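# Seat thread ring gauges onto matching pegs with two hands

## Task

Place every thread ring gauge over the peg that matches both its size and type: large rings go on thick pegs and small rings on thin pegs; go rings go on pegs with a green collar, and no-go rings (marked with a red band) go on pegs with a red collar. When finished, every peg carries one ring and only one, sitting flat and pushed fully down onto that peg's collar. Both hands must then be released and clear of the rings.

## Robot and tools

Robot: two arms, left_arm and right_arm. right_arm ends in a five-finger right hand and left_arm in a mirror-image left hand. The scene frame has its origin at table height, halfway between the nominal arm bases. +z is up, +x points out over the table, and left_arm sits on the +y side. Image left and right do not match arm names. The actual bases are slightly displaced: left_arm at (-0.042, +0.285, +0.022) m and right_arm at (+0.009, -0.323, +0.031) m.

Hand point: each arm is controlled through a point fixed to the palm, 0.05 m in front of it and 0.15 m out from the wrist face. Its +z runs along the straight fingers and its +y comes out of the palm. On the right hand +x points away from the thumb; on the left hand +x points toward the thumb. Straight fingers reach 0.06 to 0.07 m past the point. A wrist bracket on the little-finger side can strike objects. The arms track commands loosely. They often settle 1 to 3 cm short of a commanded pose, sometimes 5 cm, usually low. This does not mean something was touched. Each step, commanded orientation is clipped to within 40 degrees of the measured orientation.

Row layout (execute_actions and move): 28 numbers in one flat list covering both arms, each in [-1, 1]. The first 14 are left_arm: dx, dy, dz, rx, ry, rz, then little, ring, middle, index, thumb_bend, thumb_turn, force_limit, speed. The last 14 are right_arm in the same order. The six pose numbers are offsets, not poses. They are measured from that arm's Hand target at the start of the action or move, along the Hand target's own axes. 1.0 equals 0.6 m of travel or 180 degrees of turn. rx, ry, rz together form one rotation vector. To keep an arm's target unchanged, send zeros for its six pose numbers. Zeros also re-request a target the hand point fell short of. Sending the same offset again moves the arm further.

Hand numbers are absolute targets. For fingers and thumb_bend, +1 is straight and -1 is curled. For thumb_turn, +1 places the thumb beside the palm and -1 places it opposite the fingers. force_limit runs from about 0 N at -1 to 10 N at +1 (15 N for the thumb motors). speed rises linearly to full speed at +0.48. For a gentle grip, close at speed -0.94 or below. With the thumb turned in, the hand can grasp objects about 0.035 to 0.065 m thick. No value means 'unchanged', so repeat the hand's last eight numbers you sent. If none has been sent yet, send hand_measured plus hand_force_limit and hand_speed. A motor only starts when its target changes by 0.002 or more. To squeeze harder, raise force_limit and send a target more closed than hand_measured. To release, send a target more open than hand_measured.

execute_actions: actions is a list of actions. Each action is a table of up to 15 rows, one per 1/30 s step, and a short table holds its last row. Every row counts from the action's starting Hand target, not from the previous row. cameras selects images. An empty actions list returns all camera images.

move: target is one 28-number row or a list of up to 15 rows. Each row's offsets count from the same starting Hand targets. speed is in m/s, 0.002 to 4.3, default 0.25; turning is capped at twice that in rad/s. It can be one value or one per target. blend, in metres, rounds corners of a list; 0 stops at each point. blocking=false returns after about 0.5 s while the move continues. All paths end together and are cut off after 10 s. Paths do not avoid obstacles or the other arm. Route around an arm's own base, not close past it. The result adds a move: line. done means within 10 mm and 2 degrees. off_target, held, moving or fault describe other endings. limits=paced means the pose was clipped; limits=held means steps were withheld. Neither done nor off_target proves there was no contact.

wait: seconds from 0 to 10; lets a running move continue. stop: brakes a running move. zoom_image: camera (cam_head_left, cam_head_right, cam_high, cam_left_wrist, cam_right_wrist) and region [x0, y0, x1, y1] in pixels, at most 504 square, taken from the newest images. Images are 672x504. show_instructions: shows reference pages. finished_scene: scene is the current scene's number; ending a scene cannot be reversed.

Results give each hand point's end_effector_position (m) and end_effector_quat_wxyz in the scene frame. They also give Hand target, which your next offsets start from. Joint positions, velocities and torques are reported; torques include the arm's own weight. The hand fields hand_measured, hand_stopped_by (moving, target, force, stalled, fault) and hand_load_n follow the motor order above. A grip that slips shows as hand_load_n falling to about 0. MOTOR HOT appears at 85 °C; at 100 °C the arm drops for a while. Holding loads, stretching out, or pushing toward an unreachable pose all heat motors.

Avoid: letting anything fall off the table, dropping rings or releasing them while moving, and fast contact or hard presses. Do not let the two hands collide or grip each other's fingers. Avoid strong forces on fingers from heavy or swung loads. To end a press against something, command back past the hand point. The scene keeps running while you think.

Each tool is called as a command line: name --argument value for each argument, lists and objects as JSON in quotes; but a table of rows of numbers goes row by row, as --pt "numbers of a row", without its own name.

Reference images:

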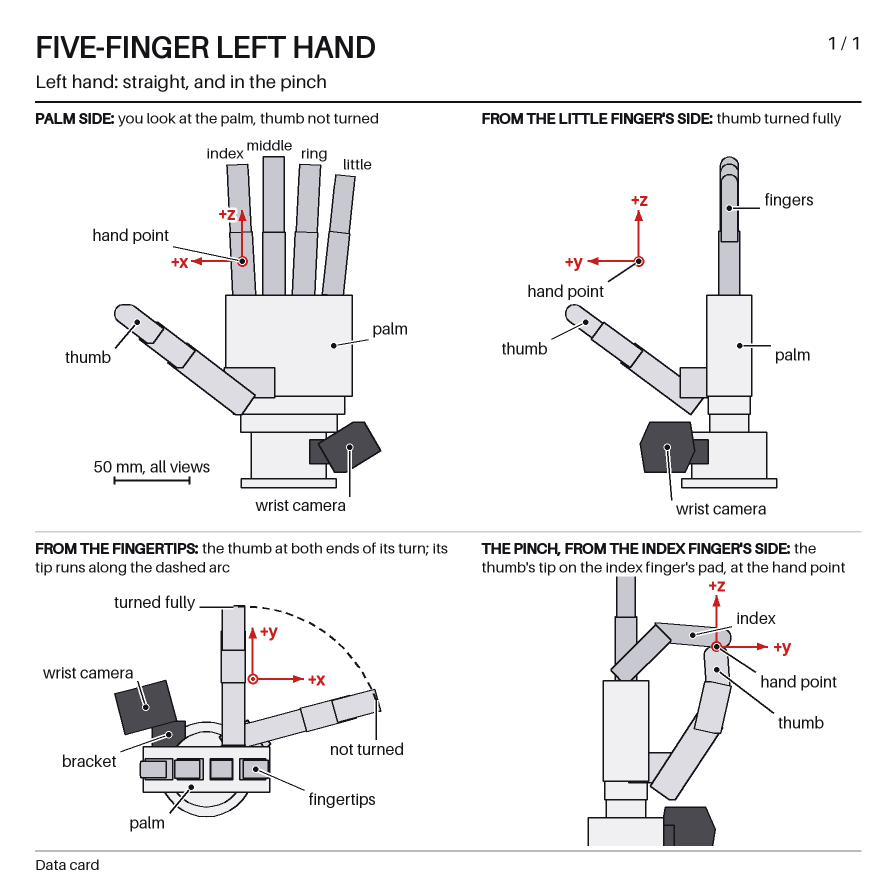

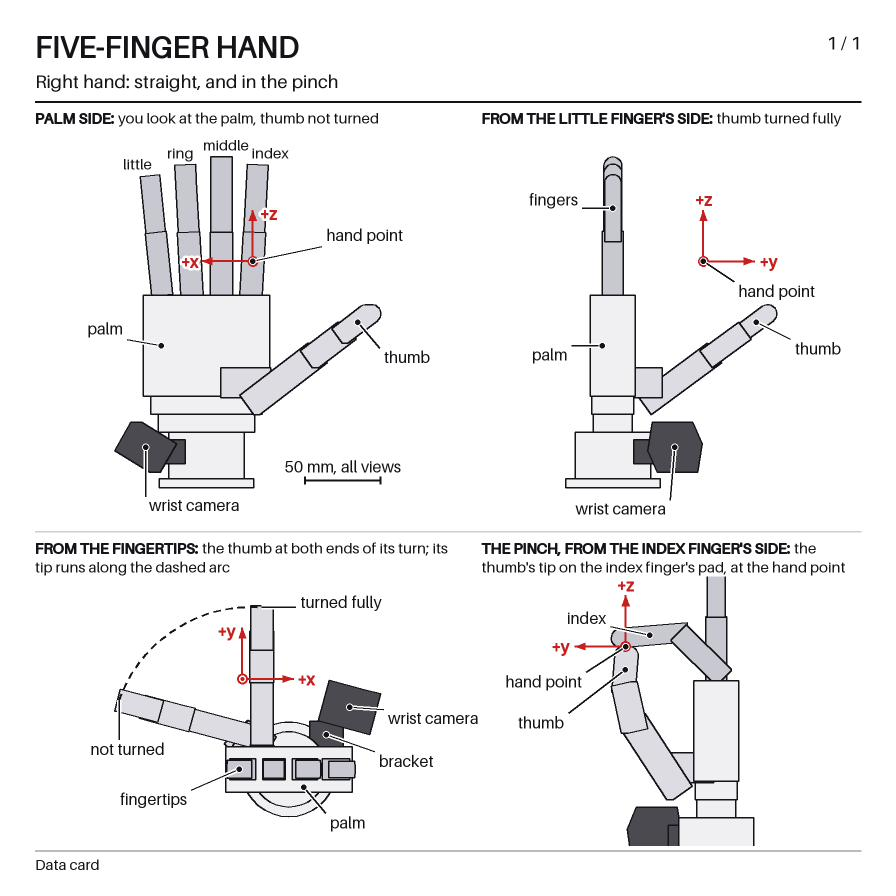

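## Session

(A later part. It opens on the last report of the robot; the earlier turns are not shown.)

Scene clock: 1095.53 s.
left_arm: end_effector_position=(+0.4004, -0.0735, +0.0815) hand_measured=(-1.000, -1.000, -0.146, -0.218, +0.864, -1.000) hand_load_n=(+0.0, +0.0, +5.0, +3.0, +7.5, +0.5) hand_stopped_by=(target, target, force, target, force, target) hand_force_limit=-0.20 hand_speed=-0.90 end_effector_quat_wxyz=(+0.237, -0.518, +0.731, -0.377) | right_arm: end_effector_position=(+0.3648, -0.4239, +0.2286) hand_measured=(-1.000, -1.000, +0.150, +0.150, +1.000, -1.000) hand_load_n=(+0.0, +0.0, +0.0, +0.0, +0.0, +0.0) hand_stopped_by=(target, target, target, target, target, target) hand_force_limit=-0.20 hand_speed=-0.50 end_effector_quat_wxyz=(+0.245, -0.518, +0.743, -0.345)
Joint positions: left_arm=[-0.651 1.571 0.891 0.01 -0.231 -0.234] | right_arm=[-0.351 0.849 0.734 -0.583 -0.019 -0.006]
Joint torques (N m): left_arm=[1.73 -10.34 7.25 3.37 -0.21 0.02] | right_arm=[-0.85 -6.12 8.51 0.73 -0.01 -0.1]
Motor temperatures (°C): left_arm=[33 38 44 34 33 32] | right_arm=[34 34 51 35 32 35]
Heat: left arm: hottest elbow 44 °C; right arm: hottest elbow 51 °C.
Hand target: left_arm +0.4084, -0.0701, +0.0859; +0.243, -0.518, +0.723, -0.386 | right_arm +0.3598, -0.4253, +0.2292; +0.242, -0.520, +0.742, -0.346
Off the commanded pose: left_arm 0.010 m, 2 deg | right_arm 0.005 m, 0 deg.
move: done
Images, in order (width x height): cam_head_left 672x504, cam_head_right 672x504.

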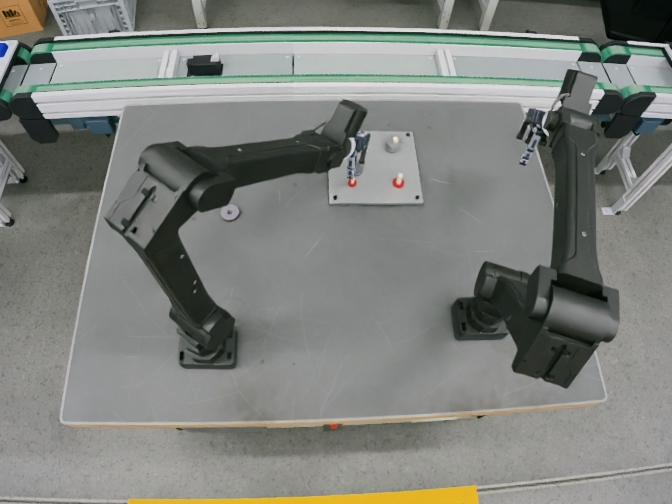

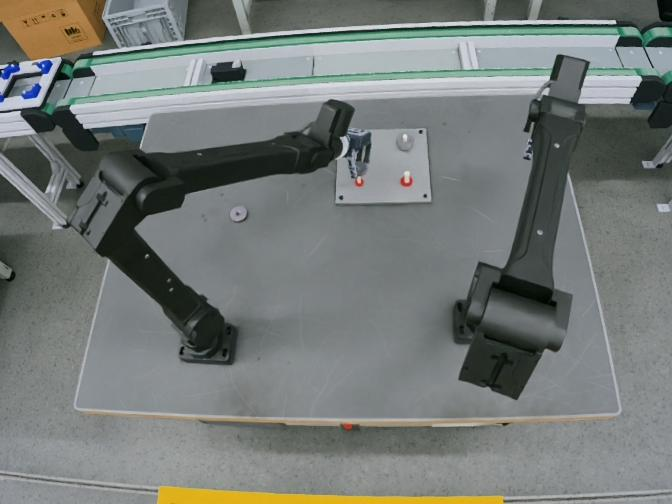

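move --target '[-0.0049,0.0227,0.0080,0,0,0,-1,-1,-0.22,-0.22,0.7,-1,-0.2,-0.9,0,0,0,0,0,0,-1,-1,0.15,0.15,1,-1,-0.2,-0.5]' --speed 0.05 --cameras '["cam_head_left","cam_head_right"]'

zoom_image --camera "cam_head_right" --region '[330, 135, 390, 195]'

zoom_image --camera "cam_head_left" --region '[325, 135, 385, 195]'

Scene clock: 1112.60 s.
left_arm: end_effector_position=(+0.3967, -0.0702, +0.0679) hand_measured=(-1.000, -1.000, -0.146, -0.218, +0.864, -1.000) hand_load_n=(+0.0, +0.0, +4.5, +3.0, +7.5, +0.5) hand_stopped_by=(target, target, force, target, force, target) hand_force_limit=-0.20 hand_speed=-0.90 end_effector_quat_wxyz=(+0.237, -0.517, +0.731, -0.377) | right_arm: end_effector_position=(+0.3648, -0.4239, +0.2286) hand_measured=(-1.000, -1.000, +0.150, +0.150, +1.000, -1.000) hand_load_n=(+0.5, +0.0, +0.0, +0.0, +0.0, -0.5) hand_stopped_by=(target, target, target, target, target, target) hand_force_limit=-0.20 hand_speed=-0.50 end_effector_quat_wxyz=(+0.245, -0.518, +0.743, -0.345)
Joint positions: left_arm=[-0.65 1.586 0.863 0.055 -0.23 -0.233] | right_arm=[-0.351 0.849 0.734 -0.583 -0.019 -0.006]
Joint torques (N m): left_arm=[1.85 -10.11 7.13 3.3 -0.19 0.02] | right_arm=[-0.79 -6.12 8.51 0.72 -0.01 -0.1]
Heat: left arm: hottest elbow 44 °C; right arm: hottest elbow 51 °C.
Hand target: left_arm +0.4054, -0.0665, +0.0720; +0.243, -0.518, +0.723, -0.386 | right_arm +0.3598, -0.4253, +0.2292; +0.242, -0.520, +0.742, -0.346
Off the commanded pose: left_arm 0.010 m, 2 deg | right_arm 0.005 m, 0 deg.
move: done
Images, in order (width x height): cam_head_left 672x504, cam_head_right 672x504.

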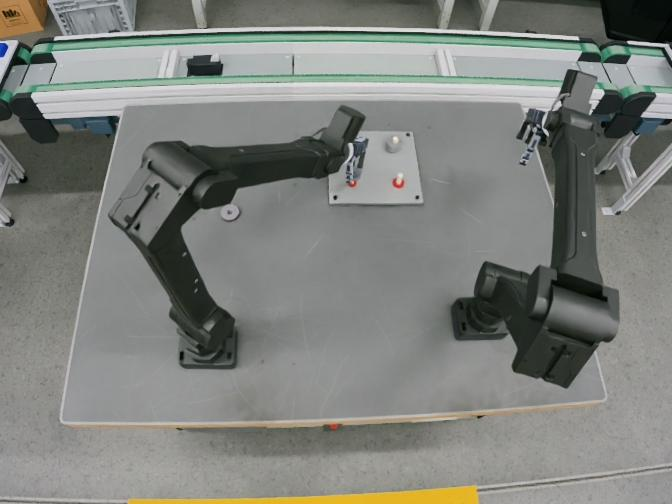

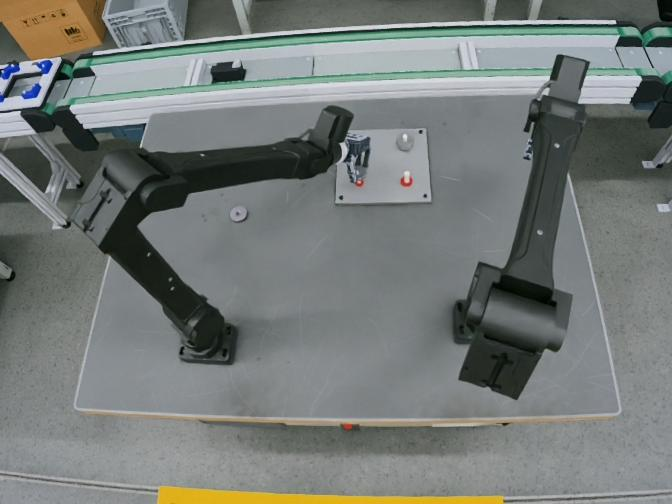

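Scaled by 8.400 from the camera's 672x504 image, which has a finer 960x720 frame.

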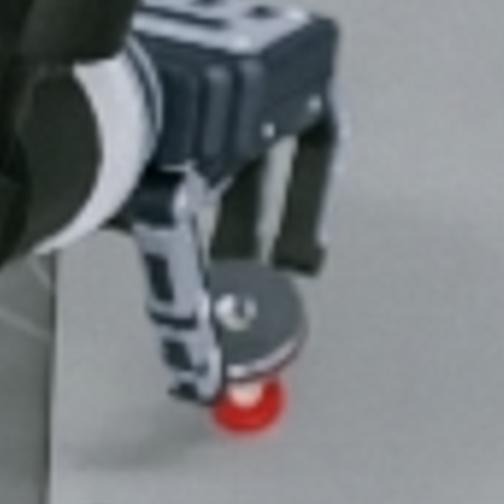

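Scaled by 8.400 from the camera's 672x504 image, which has a finer 960x720 frame.

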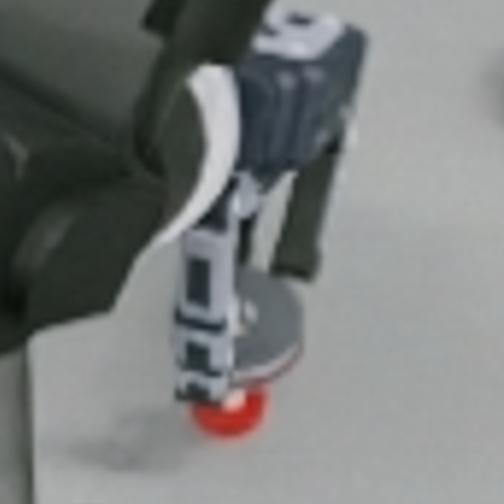

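move --target '[-0.0013,0.0142,0.0144,0,0,0,-1,-1,-0.22,-0.22,0.7,-1,-0.2,-0.9,0,0,0,0,0,0,-1,-1,0.15,0.15,1,-1,-0.2,-0.5]' --speed 0.04 --cameras '["cam_head_left","cam_head_right"]'

zoom_image --camera "cam_head_right" --region '[330, 135, 390, 195]'

zoom_image --camera "cam_head_left" --region '[325, 135, 385, 195]'

Scene clock: 1120.03 s.
left_arm: end_effector_position=(+0.3978, -0.0704, +0.0545) hand_measured=(-1.000, -1.000, -0.146, -0.218, +0.864, -1.000) hand_load_n=(+0.0, +0.0, +4.5, +3.0, +7.5, +0.5) hand_stopped_by=(target, target, force, target, force, target) hand_force_limit=-0.20 hand_speed=-0.90 end_effector_quat_wxyz=(+0.237, -0.517, +0.732, -0.376) | right_arm: end_effector_position=(+0.3648, -0.4239, +0.2286) hand_measured=(-1.000, -1.000, +0.150, +0.150, +1.000, -1.000) hand_load_n=(+0.0, +0.0, +0.0, +0.0, +0.0, +0.5) hand_stopped_by=(target, target, target, target, target, target) hand_force_limit=-0.20 hand_speed=-0.50 end_effector_quat_wxyz=(+0.245, -0.518, +0.743, -0.345)
Joint positions: left_arm=[-0.648 1.615 0.856 0.088 -0.228 -0.232] | right_arm=[-0.351 0.849 0.734 -0.583 -0.019 -0.006]
Joint torques (N m): left_arm=[1.9 -10.64 7.01 3.3 -0.2 0.01] | right_arm=[-0.79 -6.18 8.51 0.73 -0.01 -0.1]
Heat: left arm: hottest elbow 43 °C; right arm: hottest elbow 51 °C.
Hand target: left_arm +0.4075, -0.0670, +0.0601; +0.243, -0.518, +0.723, -0.386 | right_arm +0.3598, -0.4253, +0.2292; +0.242, -0.520, +0.742, -0.346
Off the commanded pose: left_arm 0.012 m, 2 deg | right_arm 0.005 m, 0 deg.
move: off_target (left_arm)
Images, in order (width x height): cam_head_left 672x504, cam_head_right 672x504.

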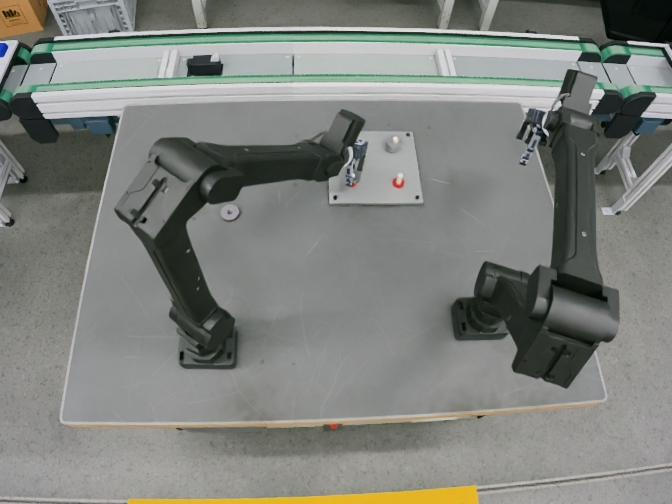

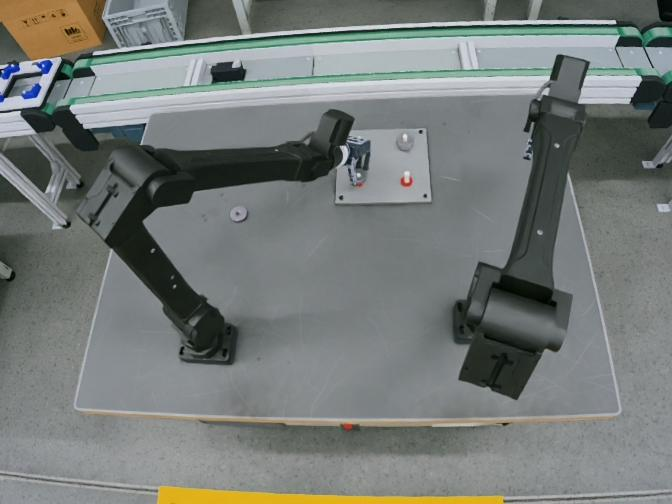

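Scaled by 8.400 from the camera's 672x504 image, which has a finer 960x720 frame.

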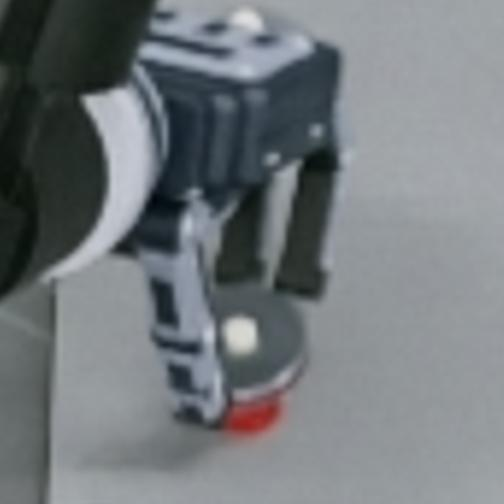

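Scaled by 8.400 from the camera's 672x504 image, which has a finer 960x720 frame.

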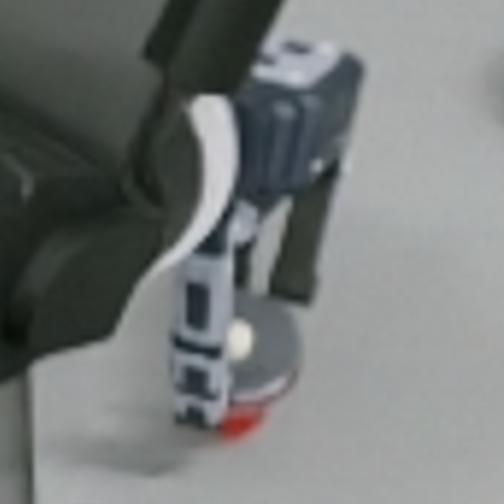

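move --target '[-0.0010,0.0162,0.0116,0,0,0,-1,-1,-0.22,-0.22,0.7,-1,-0.2,-0.9,0,0,0,0,0,0,-1,-1,0.15,0.15,1,-1,-0.2,-0.5]' --speed 0.04 --cameras '["cam_head_left","cam_head_right"]'

zoom_image --camera "cam_head_right" --region '[330, 135, 390, 195]'

zoom_image --camera "cam_head_left" --region '[325, 135, 385, 195]'

Scene clock: 1125.63 s.
left_arm: end_effector_position=(+0.3977, -0.0703, +0.0425) hand_measured=(-1.000, -1.000, -0.146, -0.218, +0.864, -1.000) hand_load_n=(+0.0, +0.0, +4.5, +3.0, +7.5, +0.5) hand_stopped_by=(target, target, force, target, force, target) hand_force_limit=-0.20 hand_speed=-0.90 end_effector_quat_wxyz=(+0.236, -0.517, +0.732, -0.376) | right_arm: end_effector_position=(+0.3648, -0.4239, +0.2286) hand_measured=(-1.000, -1.000, +0.150, +0.150, +1.000, -1.000) hand_load_n=(+0.0, +0.0, +0.0, +0.0, +0.0, +0.0) hand_stopped_by=(target, target, target, target, target, target) hand_force_limit=-0.20 hand_speed=-0.50 end_effector_quat_wxyz=(+0.245, -0.518, +0.743, -0.345)
Joint positions: left_arm=[-0.648 1.641 0.845 0.124 -0.228 -0.231] | right_arm=[-0.351 0.849 0.734 -0.583 -0.019 -0.006]
Joint torques (N m): left_arm=[1.9 -10.64 6.79 3.56 -0.23 0.03] | right_arm=[-0.85 -6.18 8.51 0.73 -0.01 -0.1]
Heat: left arm: hottest elbow 43 °C; right arm: hottest elbow 51 °C.
Hand target: left_arm +0.4074, -0.0670, +0.0480; +0.243, -0.518, +0.723, -0.386 | right_arm +0.3598, -0.4253, +0.2292; +0.242, -0.520, +0.742, -0.346
Off the commanded pose: left_arm 0.012 m, 2 deg | right_arm 0.005 m, 0 deg.
move: off_target (left_arm)
Images, in order (width x height): cam_head_left 672x504, cam_head_right 672x504.

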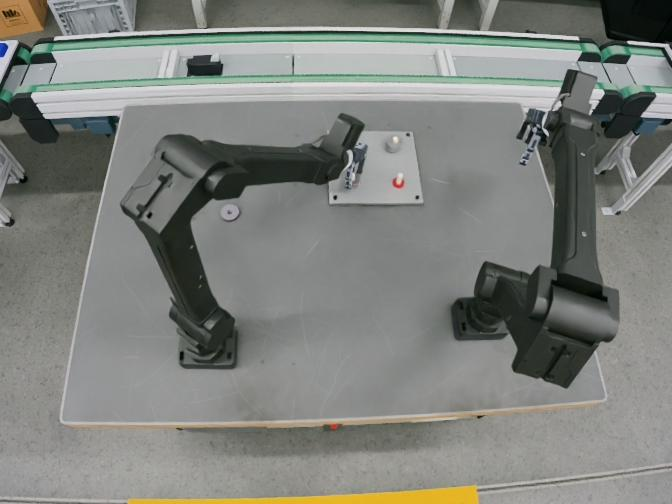

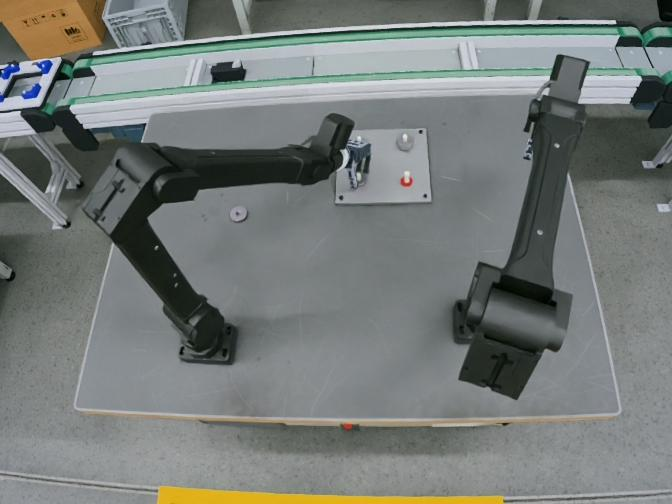

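Scaled by 8.400 from the camera's 672x504 image, which has a finer 960x720 frame.

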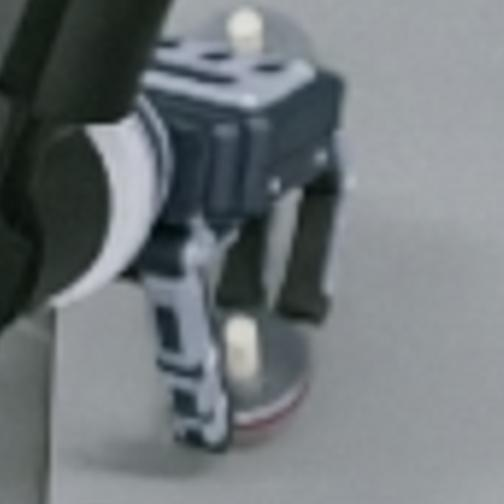

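Scaled by 8.400 from the camera's 672x504 image, which has a finer 960x720 frame.

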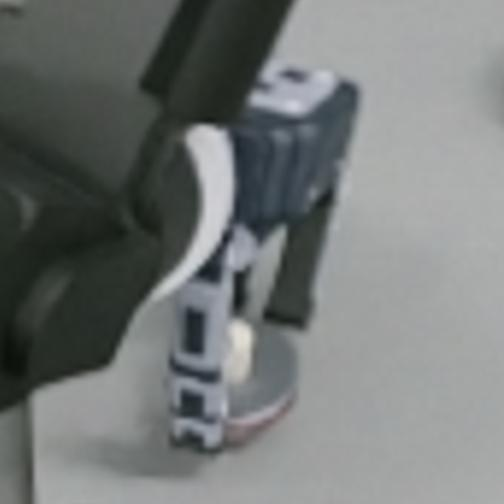

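move --target '[-0.0007,0.0121,0.0087,0,0,0,-1,-1,-0.22,-0.22,0.7,-1,-0.2,-0.9,0,0,0,0,0,0,-1,-1,0.15,0.15,1,-1,-0.2,-0.5]' --speed 0.03 --cameras '["cam_head_left","cam_head_right"]'

zoom_image --camera "cam_head_right" --region '[330, 135, 390, 195]'

Scene clock: 1130.13 s.
left_arm: end_effector_position=(+0.3976, -0.0706, +0.0372) hand_measured=(-1.000, -1.000, -0.146, -0.218, +0.864, -1.000) hand_load_n=(+0.0, +0.0, +3.5, +2.0, +8.0, +0.0) hand_stopped_by=(target, target, force, target, force, target) hand_force_limit=-0.20 hand_speed=-0.90 end_effector_quat_wxyz=(+0.236, -0.517, +0.731, -0.377) | right_arm: end_effector_position=(+0.3648, -0.4239, +0.2286) hand_measured=(-1.000, -1.000, +0.150, +0.150, +1.000, -1.000) hand_load_n=(+0.0, +0.0, +0.0, +0.0, +0.0, +0.0) hand_stopped_by=(target, target, target, target, target, target) hand_force_limit=-0.20 hand_speed=-0.50 end_effector_quat_wxyz=(+0.245, -0.518, +0.743, -0.345)
Joint positions: left_arm=[-0.648 1.652 0.839 0.146 -0.226 -0.231] | right_arm=[-0.351 0.849 0.734 -0.583 -0.019 -0.006]
Joint torques (N m): left_arm=[1.67 -10.05 6.82 3.47 -0.3 0.03] | right_arm=[-0.79 -6.18 8.5 0.72 -0.02 -0.1]
Heat: left arm: hottest elbow 43 °C; right arm: hottest elbow 51 °C.
Hand target: left_arm +0.4074, -0.0670, +0.0391; +0.243, -0.518, +0.723, -0.386 | right_arm +0.3598, -0.4253, +0.2292; +0.242, -0.520, +0.742, -0.346
Off the commanded pose: left_arm 0.011 m, 2 deg | right_arm 0.005 m, 0 deg.
move: off_target (left_arm)
Images, in order (width x height): cam_head_left 672x504, cam_head_right 672x504.

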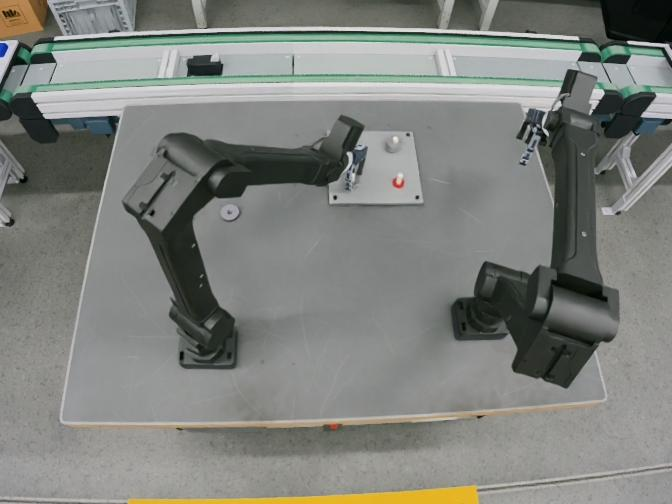

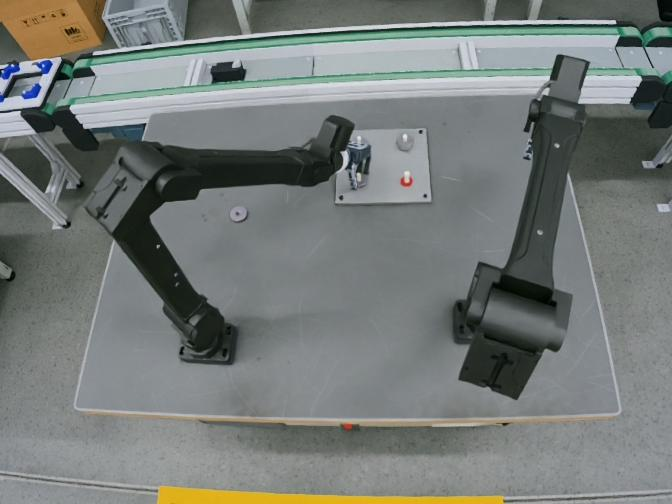

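Scaled by 8.400 from the camera's 672x504 image, which has a finer 960x720 frame.

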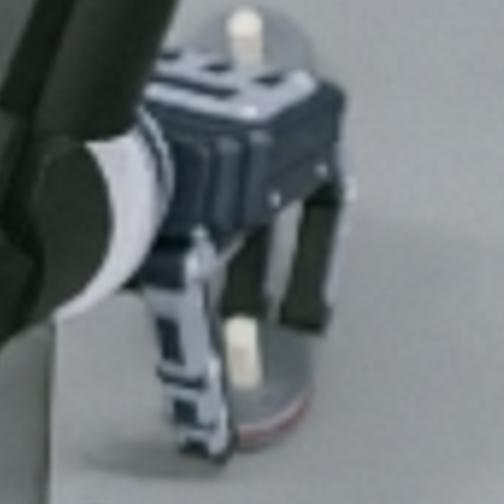

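move --target '[0,0,0,0,0,0,-1,-1,0,0,0.98,-1,-0.2,-0.6,0,0,0,0,0,0,-1,-1,0.15,0.15,1,-1,-0.2,-0.5]' --cameras '[]'

wait --seconds 0.3 --cameras '["cam_head_left","cam_head_right"]'

zoom_image --camera "cam_head_right" --region '[330, 135, 390, 195]'

zoom_image --camera "cam_head_left" --region '[325, 135, 385, 195]'

Scene clock: 1135.97 s.
left_arm: end_effector_position=(+0.3990, -0.0717, +0.0381) hand_measured=(-1.000, -1.000, +0.000, +0.000, +0.980, -1.000) hand_load_n=(+0.0, +0.0, +0.0, +0.0, +0.0, -0.5) hand_stopped_by=(target, target, target, target, target, target) hand_force_limit=-0.20 hand_speed=-0.60 end_effector_quat_wxyz=(+0.237, -0.516, +0.730, -0.381) | right_arm: end_effector_position=(+0.3648, -0.4239, +0.2286) hand_measured=(-1.000, -1.000, +0.150, +0.150, +1.000, -1.000) hand_load_n=(+0.0, +0.0, +0.0, +0.0, +0.0, +0.0) hand_stopped_by=(target, target, target, target, target, target) hand_force_limit=-0.20 hand_speed=-0.50 end_effector_quat_wxyz=(+0.245, -0.518, +0.743, -0.345)
Joint positions: left_arm=[-0.648 1.654 0.838 0.156 -0.226 -0.231] | right_arm=[-0.351 0.849 0.734 -0.583 -0.019 -0.006]
Joint torques (N m): left_arm=[1.85 -10.23 6.69 3.18 -0.29 0.02] | right_arm=[-0.79 -6.18 8.51 0.73 -0.01 -0.1]
Heat: left arm: hottest elbow 43 °C; right arm: hottest elbow 51 °C.
Hand target: left_arm +0.4073, -0.0670, +0.0390; +0.243, -0.518, +0.723, -0.386 | right_arm +0.3598, -0.4253, +0.2292; +0.242, -0.520, +0.742, -0.346
Off the commanded pose: left_arm 0.010 m, 1 deg | right_arm 0.005 m, 0 deg.
move: done
No camera images: "cameras" was empty.

Scene clock: 1136.27 s.
left_arm: end_effector_position=(+0.3990, -0.0717, +0.0381) hand_measured=(-1.000, -1.000, +0.000, +0.000, +0.980, -1.000) hand_load_n=(+0.0, +0.0, +0.0, +0.0, +0.0, +0.0) hand_stopped_by=(target, target, target, target, target, target) hand_force_limit=-0.20 hand_speed=-0.60 end_effector_quat_wxyz=(+0.237, -0.516, +0.730, -0.381) | right_arm: end_effector_position=(+0.3648, -0.4239, +0.2286) hand_measured=(-1.000, -1.000, +0.150, +0.150, +1.000, -1.000) hand_load_n=(+0.0, +0.0, +0.0, +0.0, +0.0, +0.0) hand_stopped_by=(target, target, target, target, target, target) hand_force_limit=-0.20 hand_speed=-0.50 end_effector_quat_wxyz=(+0.245, -0.518, +0.743, -0.345)
Joint positions: left_arm=[-0.648 1.654 0.838 0.156 -0.226 -0.231] | right_arm=[-0.351 0.849 0.734 -0.583 -0.019 -0.006]
Joint torques (N m): left_arm=[1.79 -10.05 6.71 3.11 -0.32 0.01] | right_arm=[-0.85 -6.18 8.5 0.73 -0.02 -0.1]
Heat: left arm: hottest elbow 43 °C; right arm: hottest elbow 51 °C.
Hand target: left_arm +0.4073, -0.0670, +0.0390; +0.243, -0.518, +0.723, -0.386 | right_arm +0.3598, -0.4253, +0.2292; +0.242, -0.520, +0.742, -0.346
Off the commanded pose: left_arm 0.010 m, 1 deg | right_arm 0.005 m, 0 deg.
wait: 0.30 s; at rest by 0.17 s
Images, in order (width x height): cam_head_left 672x504, cam_head_right 672x504.

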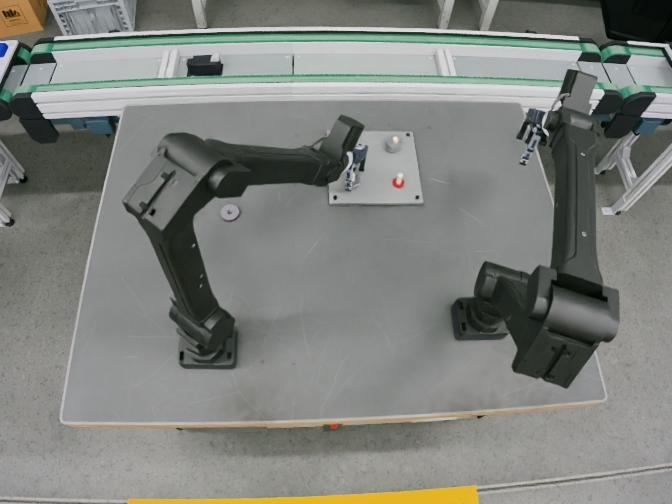

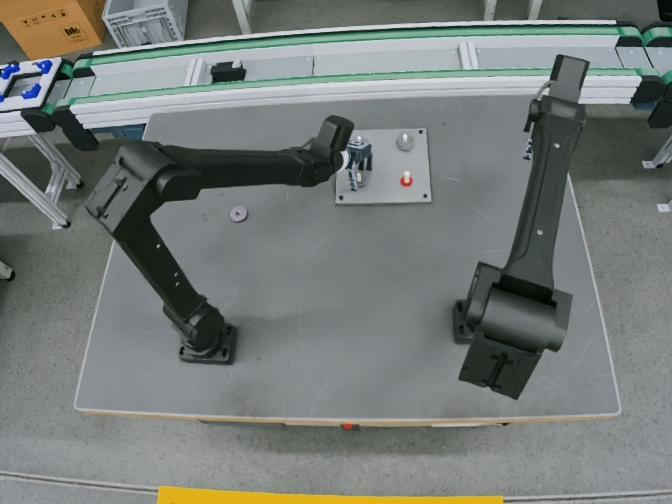

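Scaled by 8.400 from the camera's 672x504 image, which has a finer 960x720 frame.

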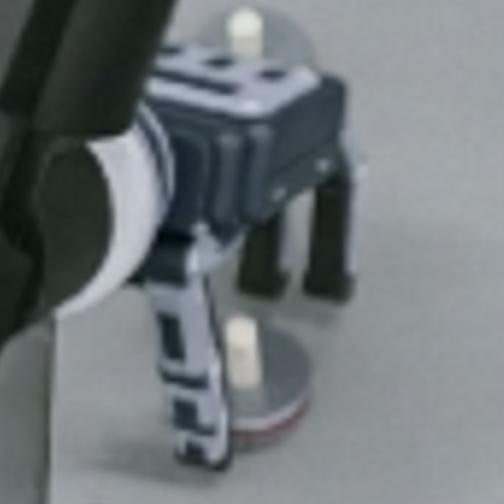

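Scaled by 8.400 from the camera's 672x504 image, which has a finer 960x720 frame.

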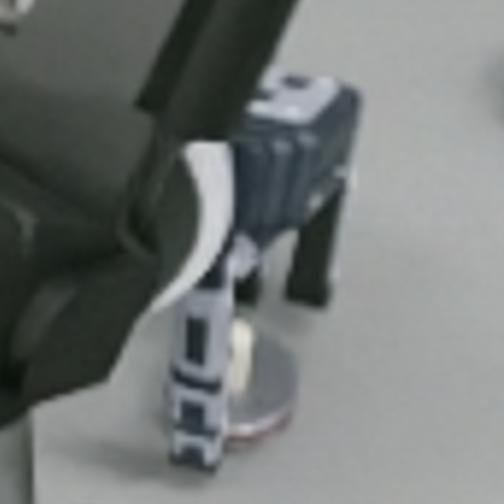

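move --pt "0.0028 -0.0505 -0.0302 0 0 0 -1 -1 0 0 0.98 -1 -0.2 -0.6 0 0 0 0 0 0 -1 -1 0.15 0.15 1 -1 -0.2 -0.5" --pt "0.0105 -0.197 -0.1006 0 0 0 -1 -1 0 0 0.98 -1 -0.2 -0.6 0 0 0 0 0 0 -1 -1 0.15 0.15 1 -1 -0.2 -0.5" --speed '[0.05,0.12]' --blend '[0.02,0]' --cameras '["cam_head_left","cam_head_right"]'

zoom_image --camera "cam_head_right" --region '[330, 135, 390, 195]'

zoom_image --camera "cam_head_left" --region '[325, 135, 385, 195]'

Scene clock: 1149.57 s.
left_arm: end_effector_position=(+0.4023, -0.0662, +0.1342) hand_measured=(-1.000, -1.000, +0.000, +0.000, +0.980, -1.000) hand_load_n=(+0.0, +0.0, +0.0, -0.5, +0.0, +0.0) hand_stopped_by=(target, target, target, target, target, target) hand_force_limit=-0.20 hand_speed=-0.60 end_effector_quat_wxyz=(+0.232, -0.521, +0.738, -0.362) | right_arm: end_effector_position=(+0.3648, -0.4239, +0.2286) hand_measured=(-1.000, -1.000, +0.150, +0.150, +1.000, -1.000) hand_load_n=(+0.0, +0.0, +0.0, +0.0, +0.0, +0.0) hand_stopped_by=(target, target, target, target, target, target) hand_force_limit=-0.20 hand_speed=-0.50 end_effector_quat_wxyz=(+0.245, -0.518, +0.743, -0.345)
Joint positions: left_arm=[-0.634 1.485 0.978 -0.194 -0.218 -0.225] | right_arm=[-0.351 0.849 0.734 -0.583 -0.019 -0.006]
Joint torques (N m): left_arm=[1.85 -10.64 13.87 1.48 -0.19 0.04] | right_arm=[-0.79 -6.12 8.5 0.73 -0.02 -0.1]
Heat: left arm: hottest elbow 43 °C; right arm: hottest elbow 51 °C.
Hand target: left_arm +0.4263, -0.0739, +0.1704; +0.243, -0.518, +0.723, -0.386 | right_arm +0.3598, -0.4253, +0.2292; +0.242, -0.520, +0.742, -0.346
Off the commanded pose: left_arm 0.044 m, 3 deg | right_arm 0.005 m, 0 deg.
move: off_target (left_arm); blend cut to 0.0176 m at target 1
Images, in order (width x height): cam_head_left 672x504, cam_head_right 672x504.

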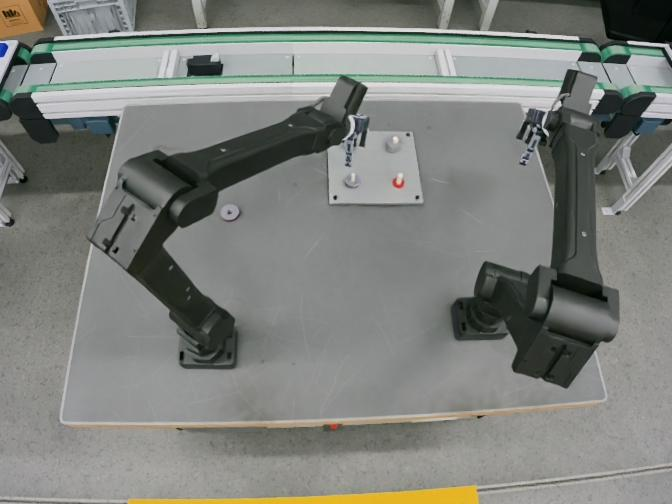

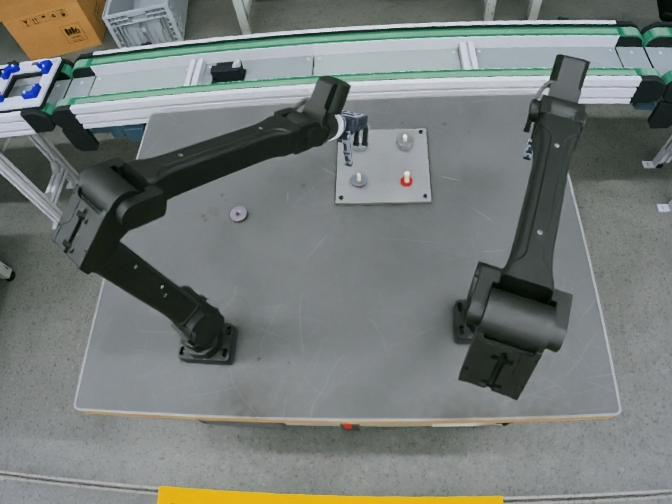

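Scaled by 8.400 from the camera's 672x504 image, which has a finer 960x720 frame.

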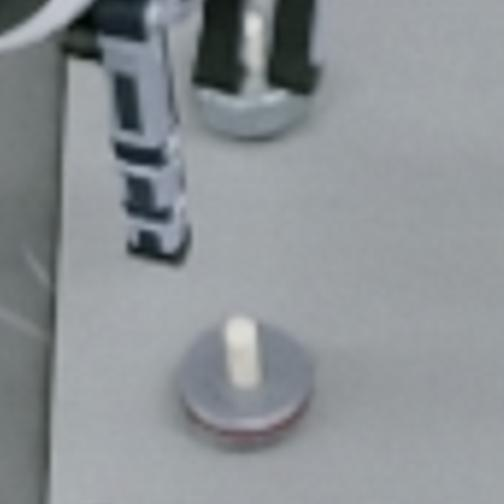

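Scaled by 8.400 from the camera's 672x504 image, which has a finer 960x720 frame.

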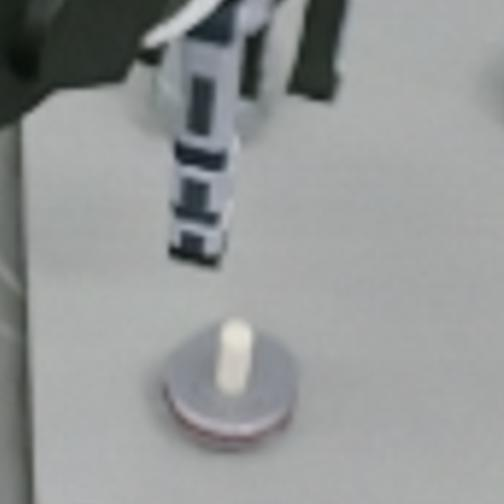

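zoom_image --camera "cam_head_right" --region '[210, 185, 270, 245]'

zoom_image --camera "cam_head_left" --region '[200, 185, 260, 245]'

Scaled by 8.400 from the camera's 672x504 image, which has a finer 960x720 frame.

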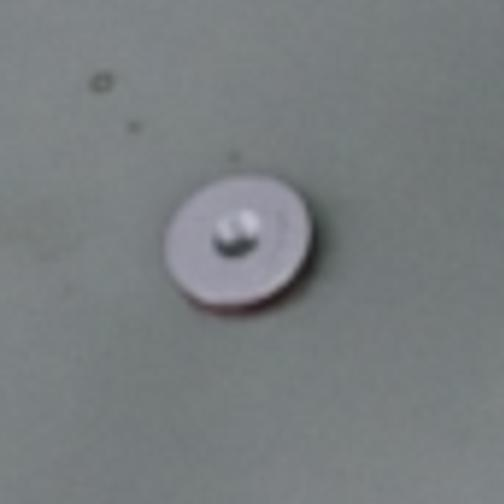

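Scaled by 8.400 from the camera's 672x504 image, which has a finer 960x720 frame.

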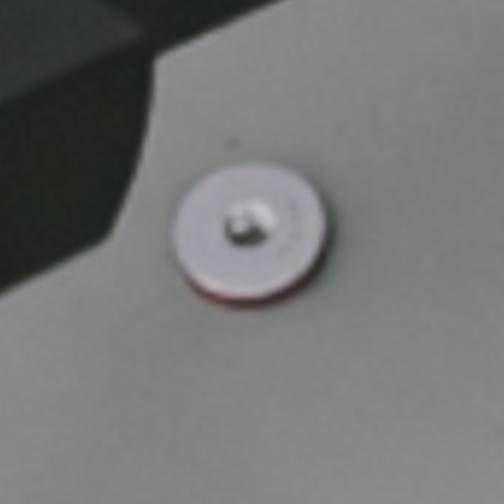

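move --target '[-0.4307,0.1540,-0.3062,-0.0207,-0.0978,-0.0568,-1,-1,0.1,0.1,1,-1,-0.2,-0.6,0,0,0,0,0,0,-1,-1,0.15,0.15,1,-1,-0.2,-0.5]' --speed 0.2 --cameras '["cam_head_left","cam_head_right","cam_high"]'

Scene clock: 1178.20 s.
left_arm: end_effector_position=(+0.3292, +0.2338, +0.1925) hand_measured=(-1.000, -1.000, +0.100, +0.100, +1.000, -1.000) hand_load_n=(+0.0, +0.0, +0.0, +0.0, +0.0, +0.0) hand_stopped_by=(target, target, target, target, target, target) hand_force_limit=-0.20 hand_speed=-0.60 end_effector_quat_wxyz=(-0.299, +0.638, -0.641, +0.305) | right_arm: end_effector_position=(+0.3648, -0.4239, +0.2286) hand_measured=(-1.000, -1.000, +0.150, +0.150, +1.000, -1.000) hand_load_n=(+0.0, +0.0, +0.0, +0.0, +0.0, +0.0) hand_stopped_by=(target, target, target, target, target, target) hand_force_limit=-0.20 hand_speed=-0.50 end_effector_quat_wxyz=(+0.245, -0.518, +0.743, -0.345)
Joint positions: left_arm=[-0.037 0.867 0.667 -0.49 -0.044 -0.045] | right_arm=[-0.351 0.849 0.734 -0.583 -0.019 -0.006]
Joint torques (N m): left_arm=[1.85 -2.84 8.83 1.58 -0.08 0.1] | right_arm=[-0.79 -6.12 8.51 0.72 -0.01 -0.1]
Motor temperatures (°C): left_arm=[33 38 49 34 33 32] | right_arm=[34 34 51 35 32 35]
Heat: left arm: hottest elbow 49 °C; right arm: hottest elbow 51 °C.
Hand target: left_arm +0.3251, +0.2399, +0.1901; -0.299, +0.641, -0.641, +0.299 | right_arm +0.3598, -0.4253, +0.2292; +0.242, -0.520, +0.742, -0.346
Off the commanded pose: left_arm 0.008 m, 1 deg | right_arm 0.005 m, 0 deg.
move: done
Images, in order (width x height): cam_head_left 672x504, cam_head_right 672x504, cam_high 672x504.

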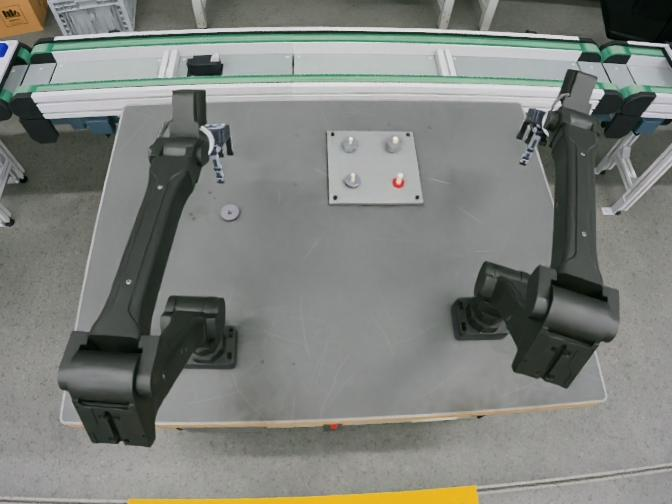

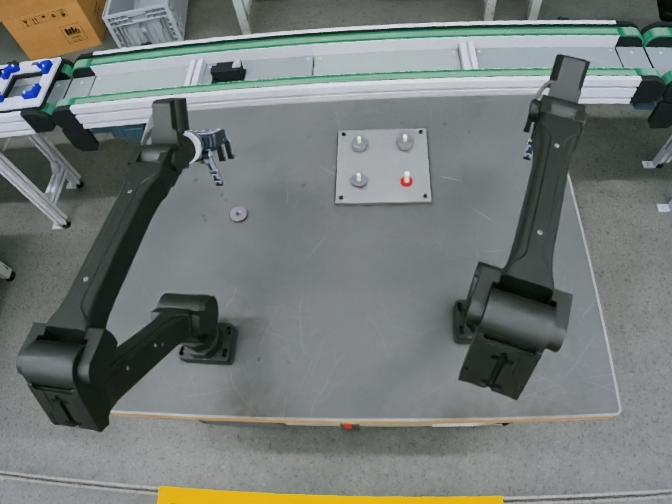

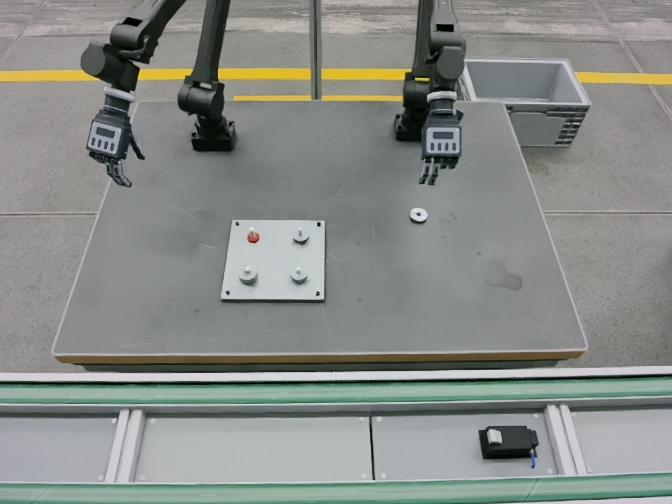

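move --target '[-0.0133,0.125,0.0843,0,0,0,-1,-1,0.08,0.08,1,-1,-0.2,-0.6,0,0,0,0,0,0,-1,-1,0.15,0.15,1,-1,-0.2,-0.5]' --speed 0.12 --cameras '["cam_head_left","cam_head_right","cam_high"]'

zoom_image --camera "cam_head_right" --region '[200, 150, 280, 230]'

zoom_image --camera "cam_high" --region '[380, 170, 460, 250]'

Scene clock: 1184.83 s.
left_arm: end_effector_position=(+0.3119, +0.2424, +0.1006) hand_measured=(-1.000, -1.000, +0.080, +0.080, +1.000, -1.000) hand_load_n=(+0.0, +0.0, +0.0, +0.0, +0.0, +0.0) hand_stopped_by=(target, target, target, target, target, target) hand_force_limit=-0.20 hand_speed=-0.60 end_effector_quat_wxyz=(-0.292, +0.641, -0.645, +0.297) | right_arm: end_effector_position=(+0.3648, -0.4239, +0.2286) hand_measured=(-1.000, -1.000, +0.150, +0.150, +1.000, -1.000) hand_load_n=(+0.0, +0.0, +0.0, +0.0, +0.0, +0.0) hand_stopped_by=(target, target, target, target, target, target) hand_force_limit=-0.20 hand_speed=-0.50 end_effector_quat_wxyz=(+0.245, -0.518, +0.743, -0.345)
Joint positions: left_arm=[-0.007 0.934 0.455 -0.233 -0.022 -0.024] | right_arm=[-0.351 0.849 0.734 -0.583 -0.019 -0.006]
Joint torques (N m): left_arm=[1.96 -1.73 8.13 3.12 -0.08 0.03] | right_arm=[-0.85 -6.18 8.51 0.73 -0.02 -0.1]
Heat: left arm: hottest elbow 48 °C; right arm: hottest elbow 51 °C.
Hand target: left_arm +0.3155, +0.2478, +0.1001; -0.299, +0.641, -0.641, +0.299 | right_arm +0.3598, -0.4253, +0.2292; +0.242, -0.520, +0.742, -0.346
Off the commanded pose: left_arm 0.007 m, 1 deg | right_arm 0.005 m, 0 deg.
move: done
Images, in order (width x height): cam_head_left 672x504, cam_head_right 672x504, cam_high 672x504.

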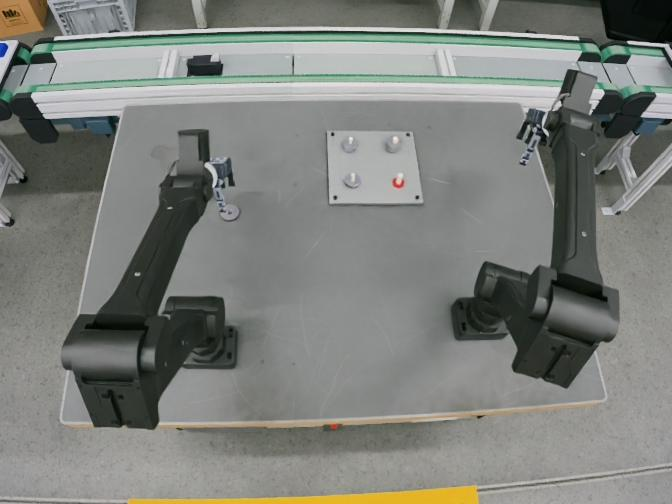

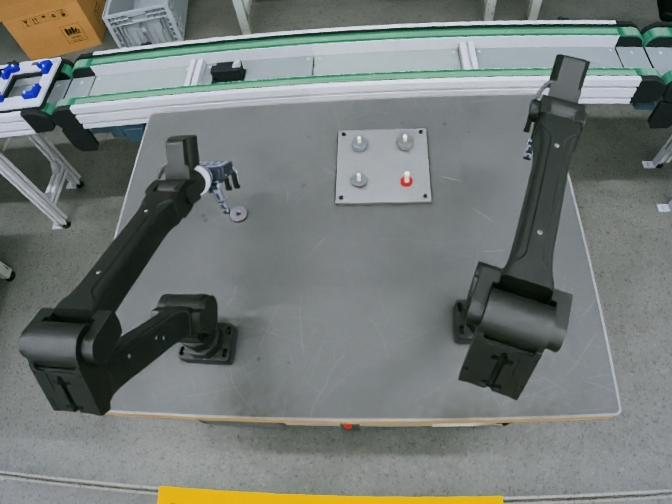

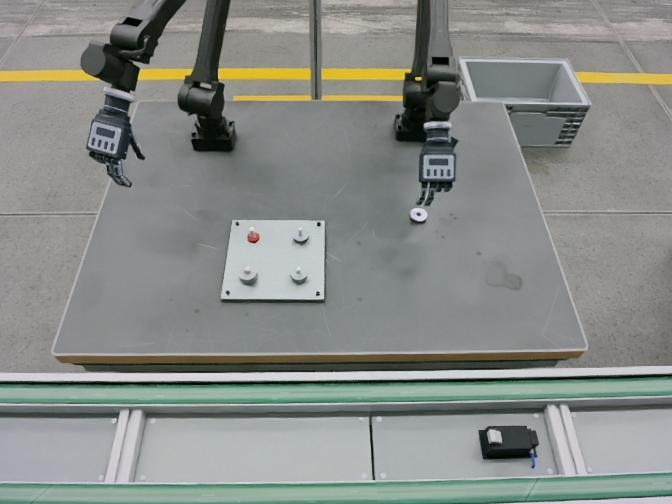

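Scaled by 6.300 from the camera's 672x504 image, which has a finer 960x720 frame.

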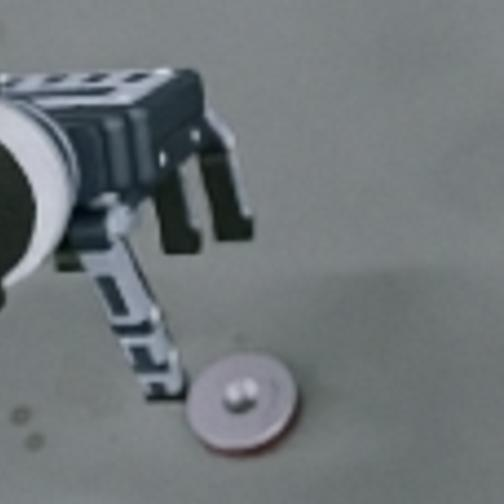

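Scaled by 6.300 from the camera's 672x504 image, which has a finer 960x720 frame.

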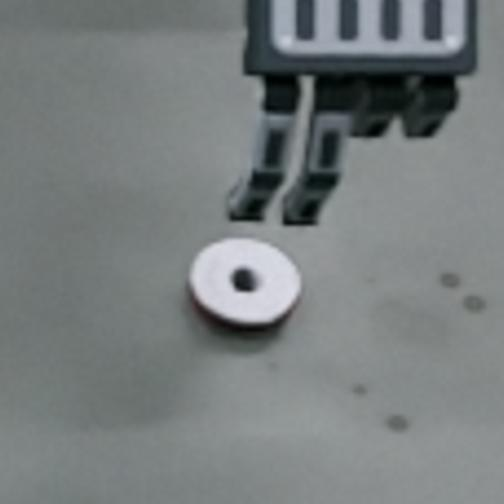

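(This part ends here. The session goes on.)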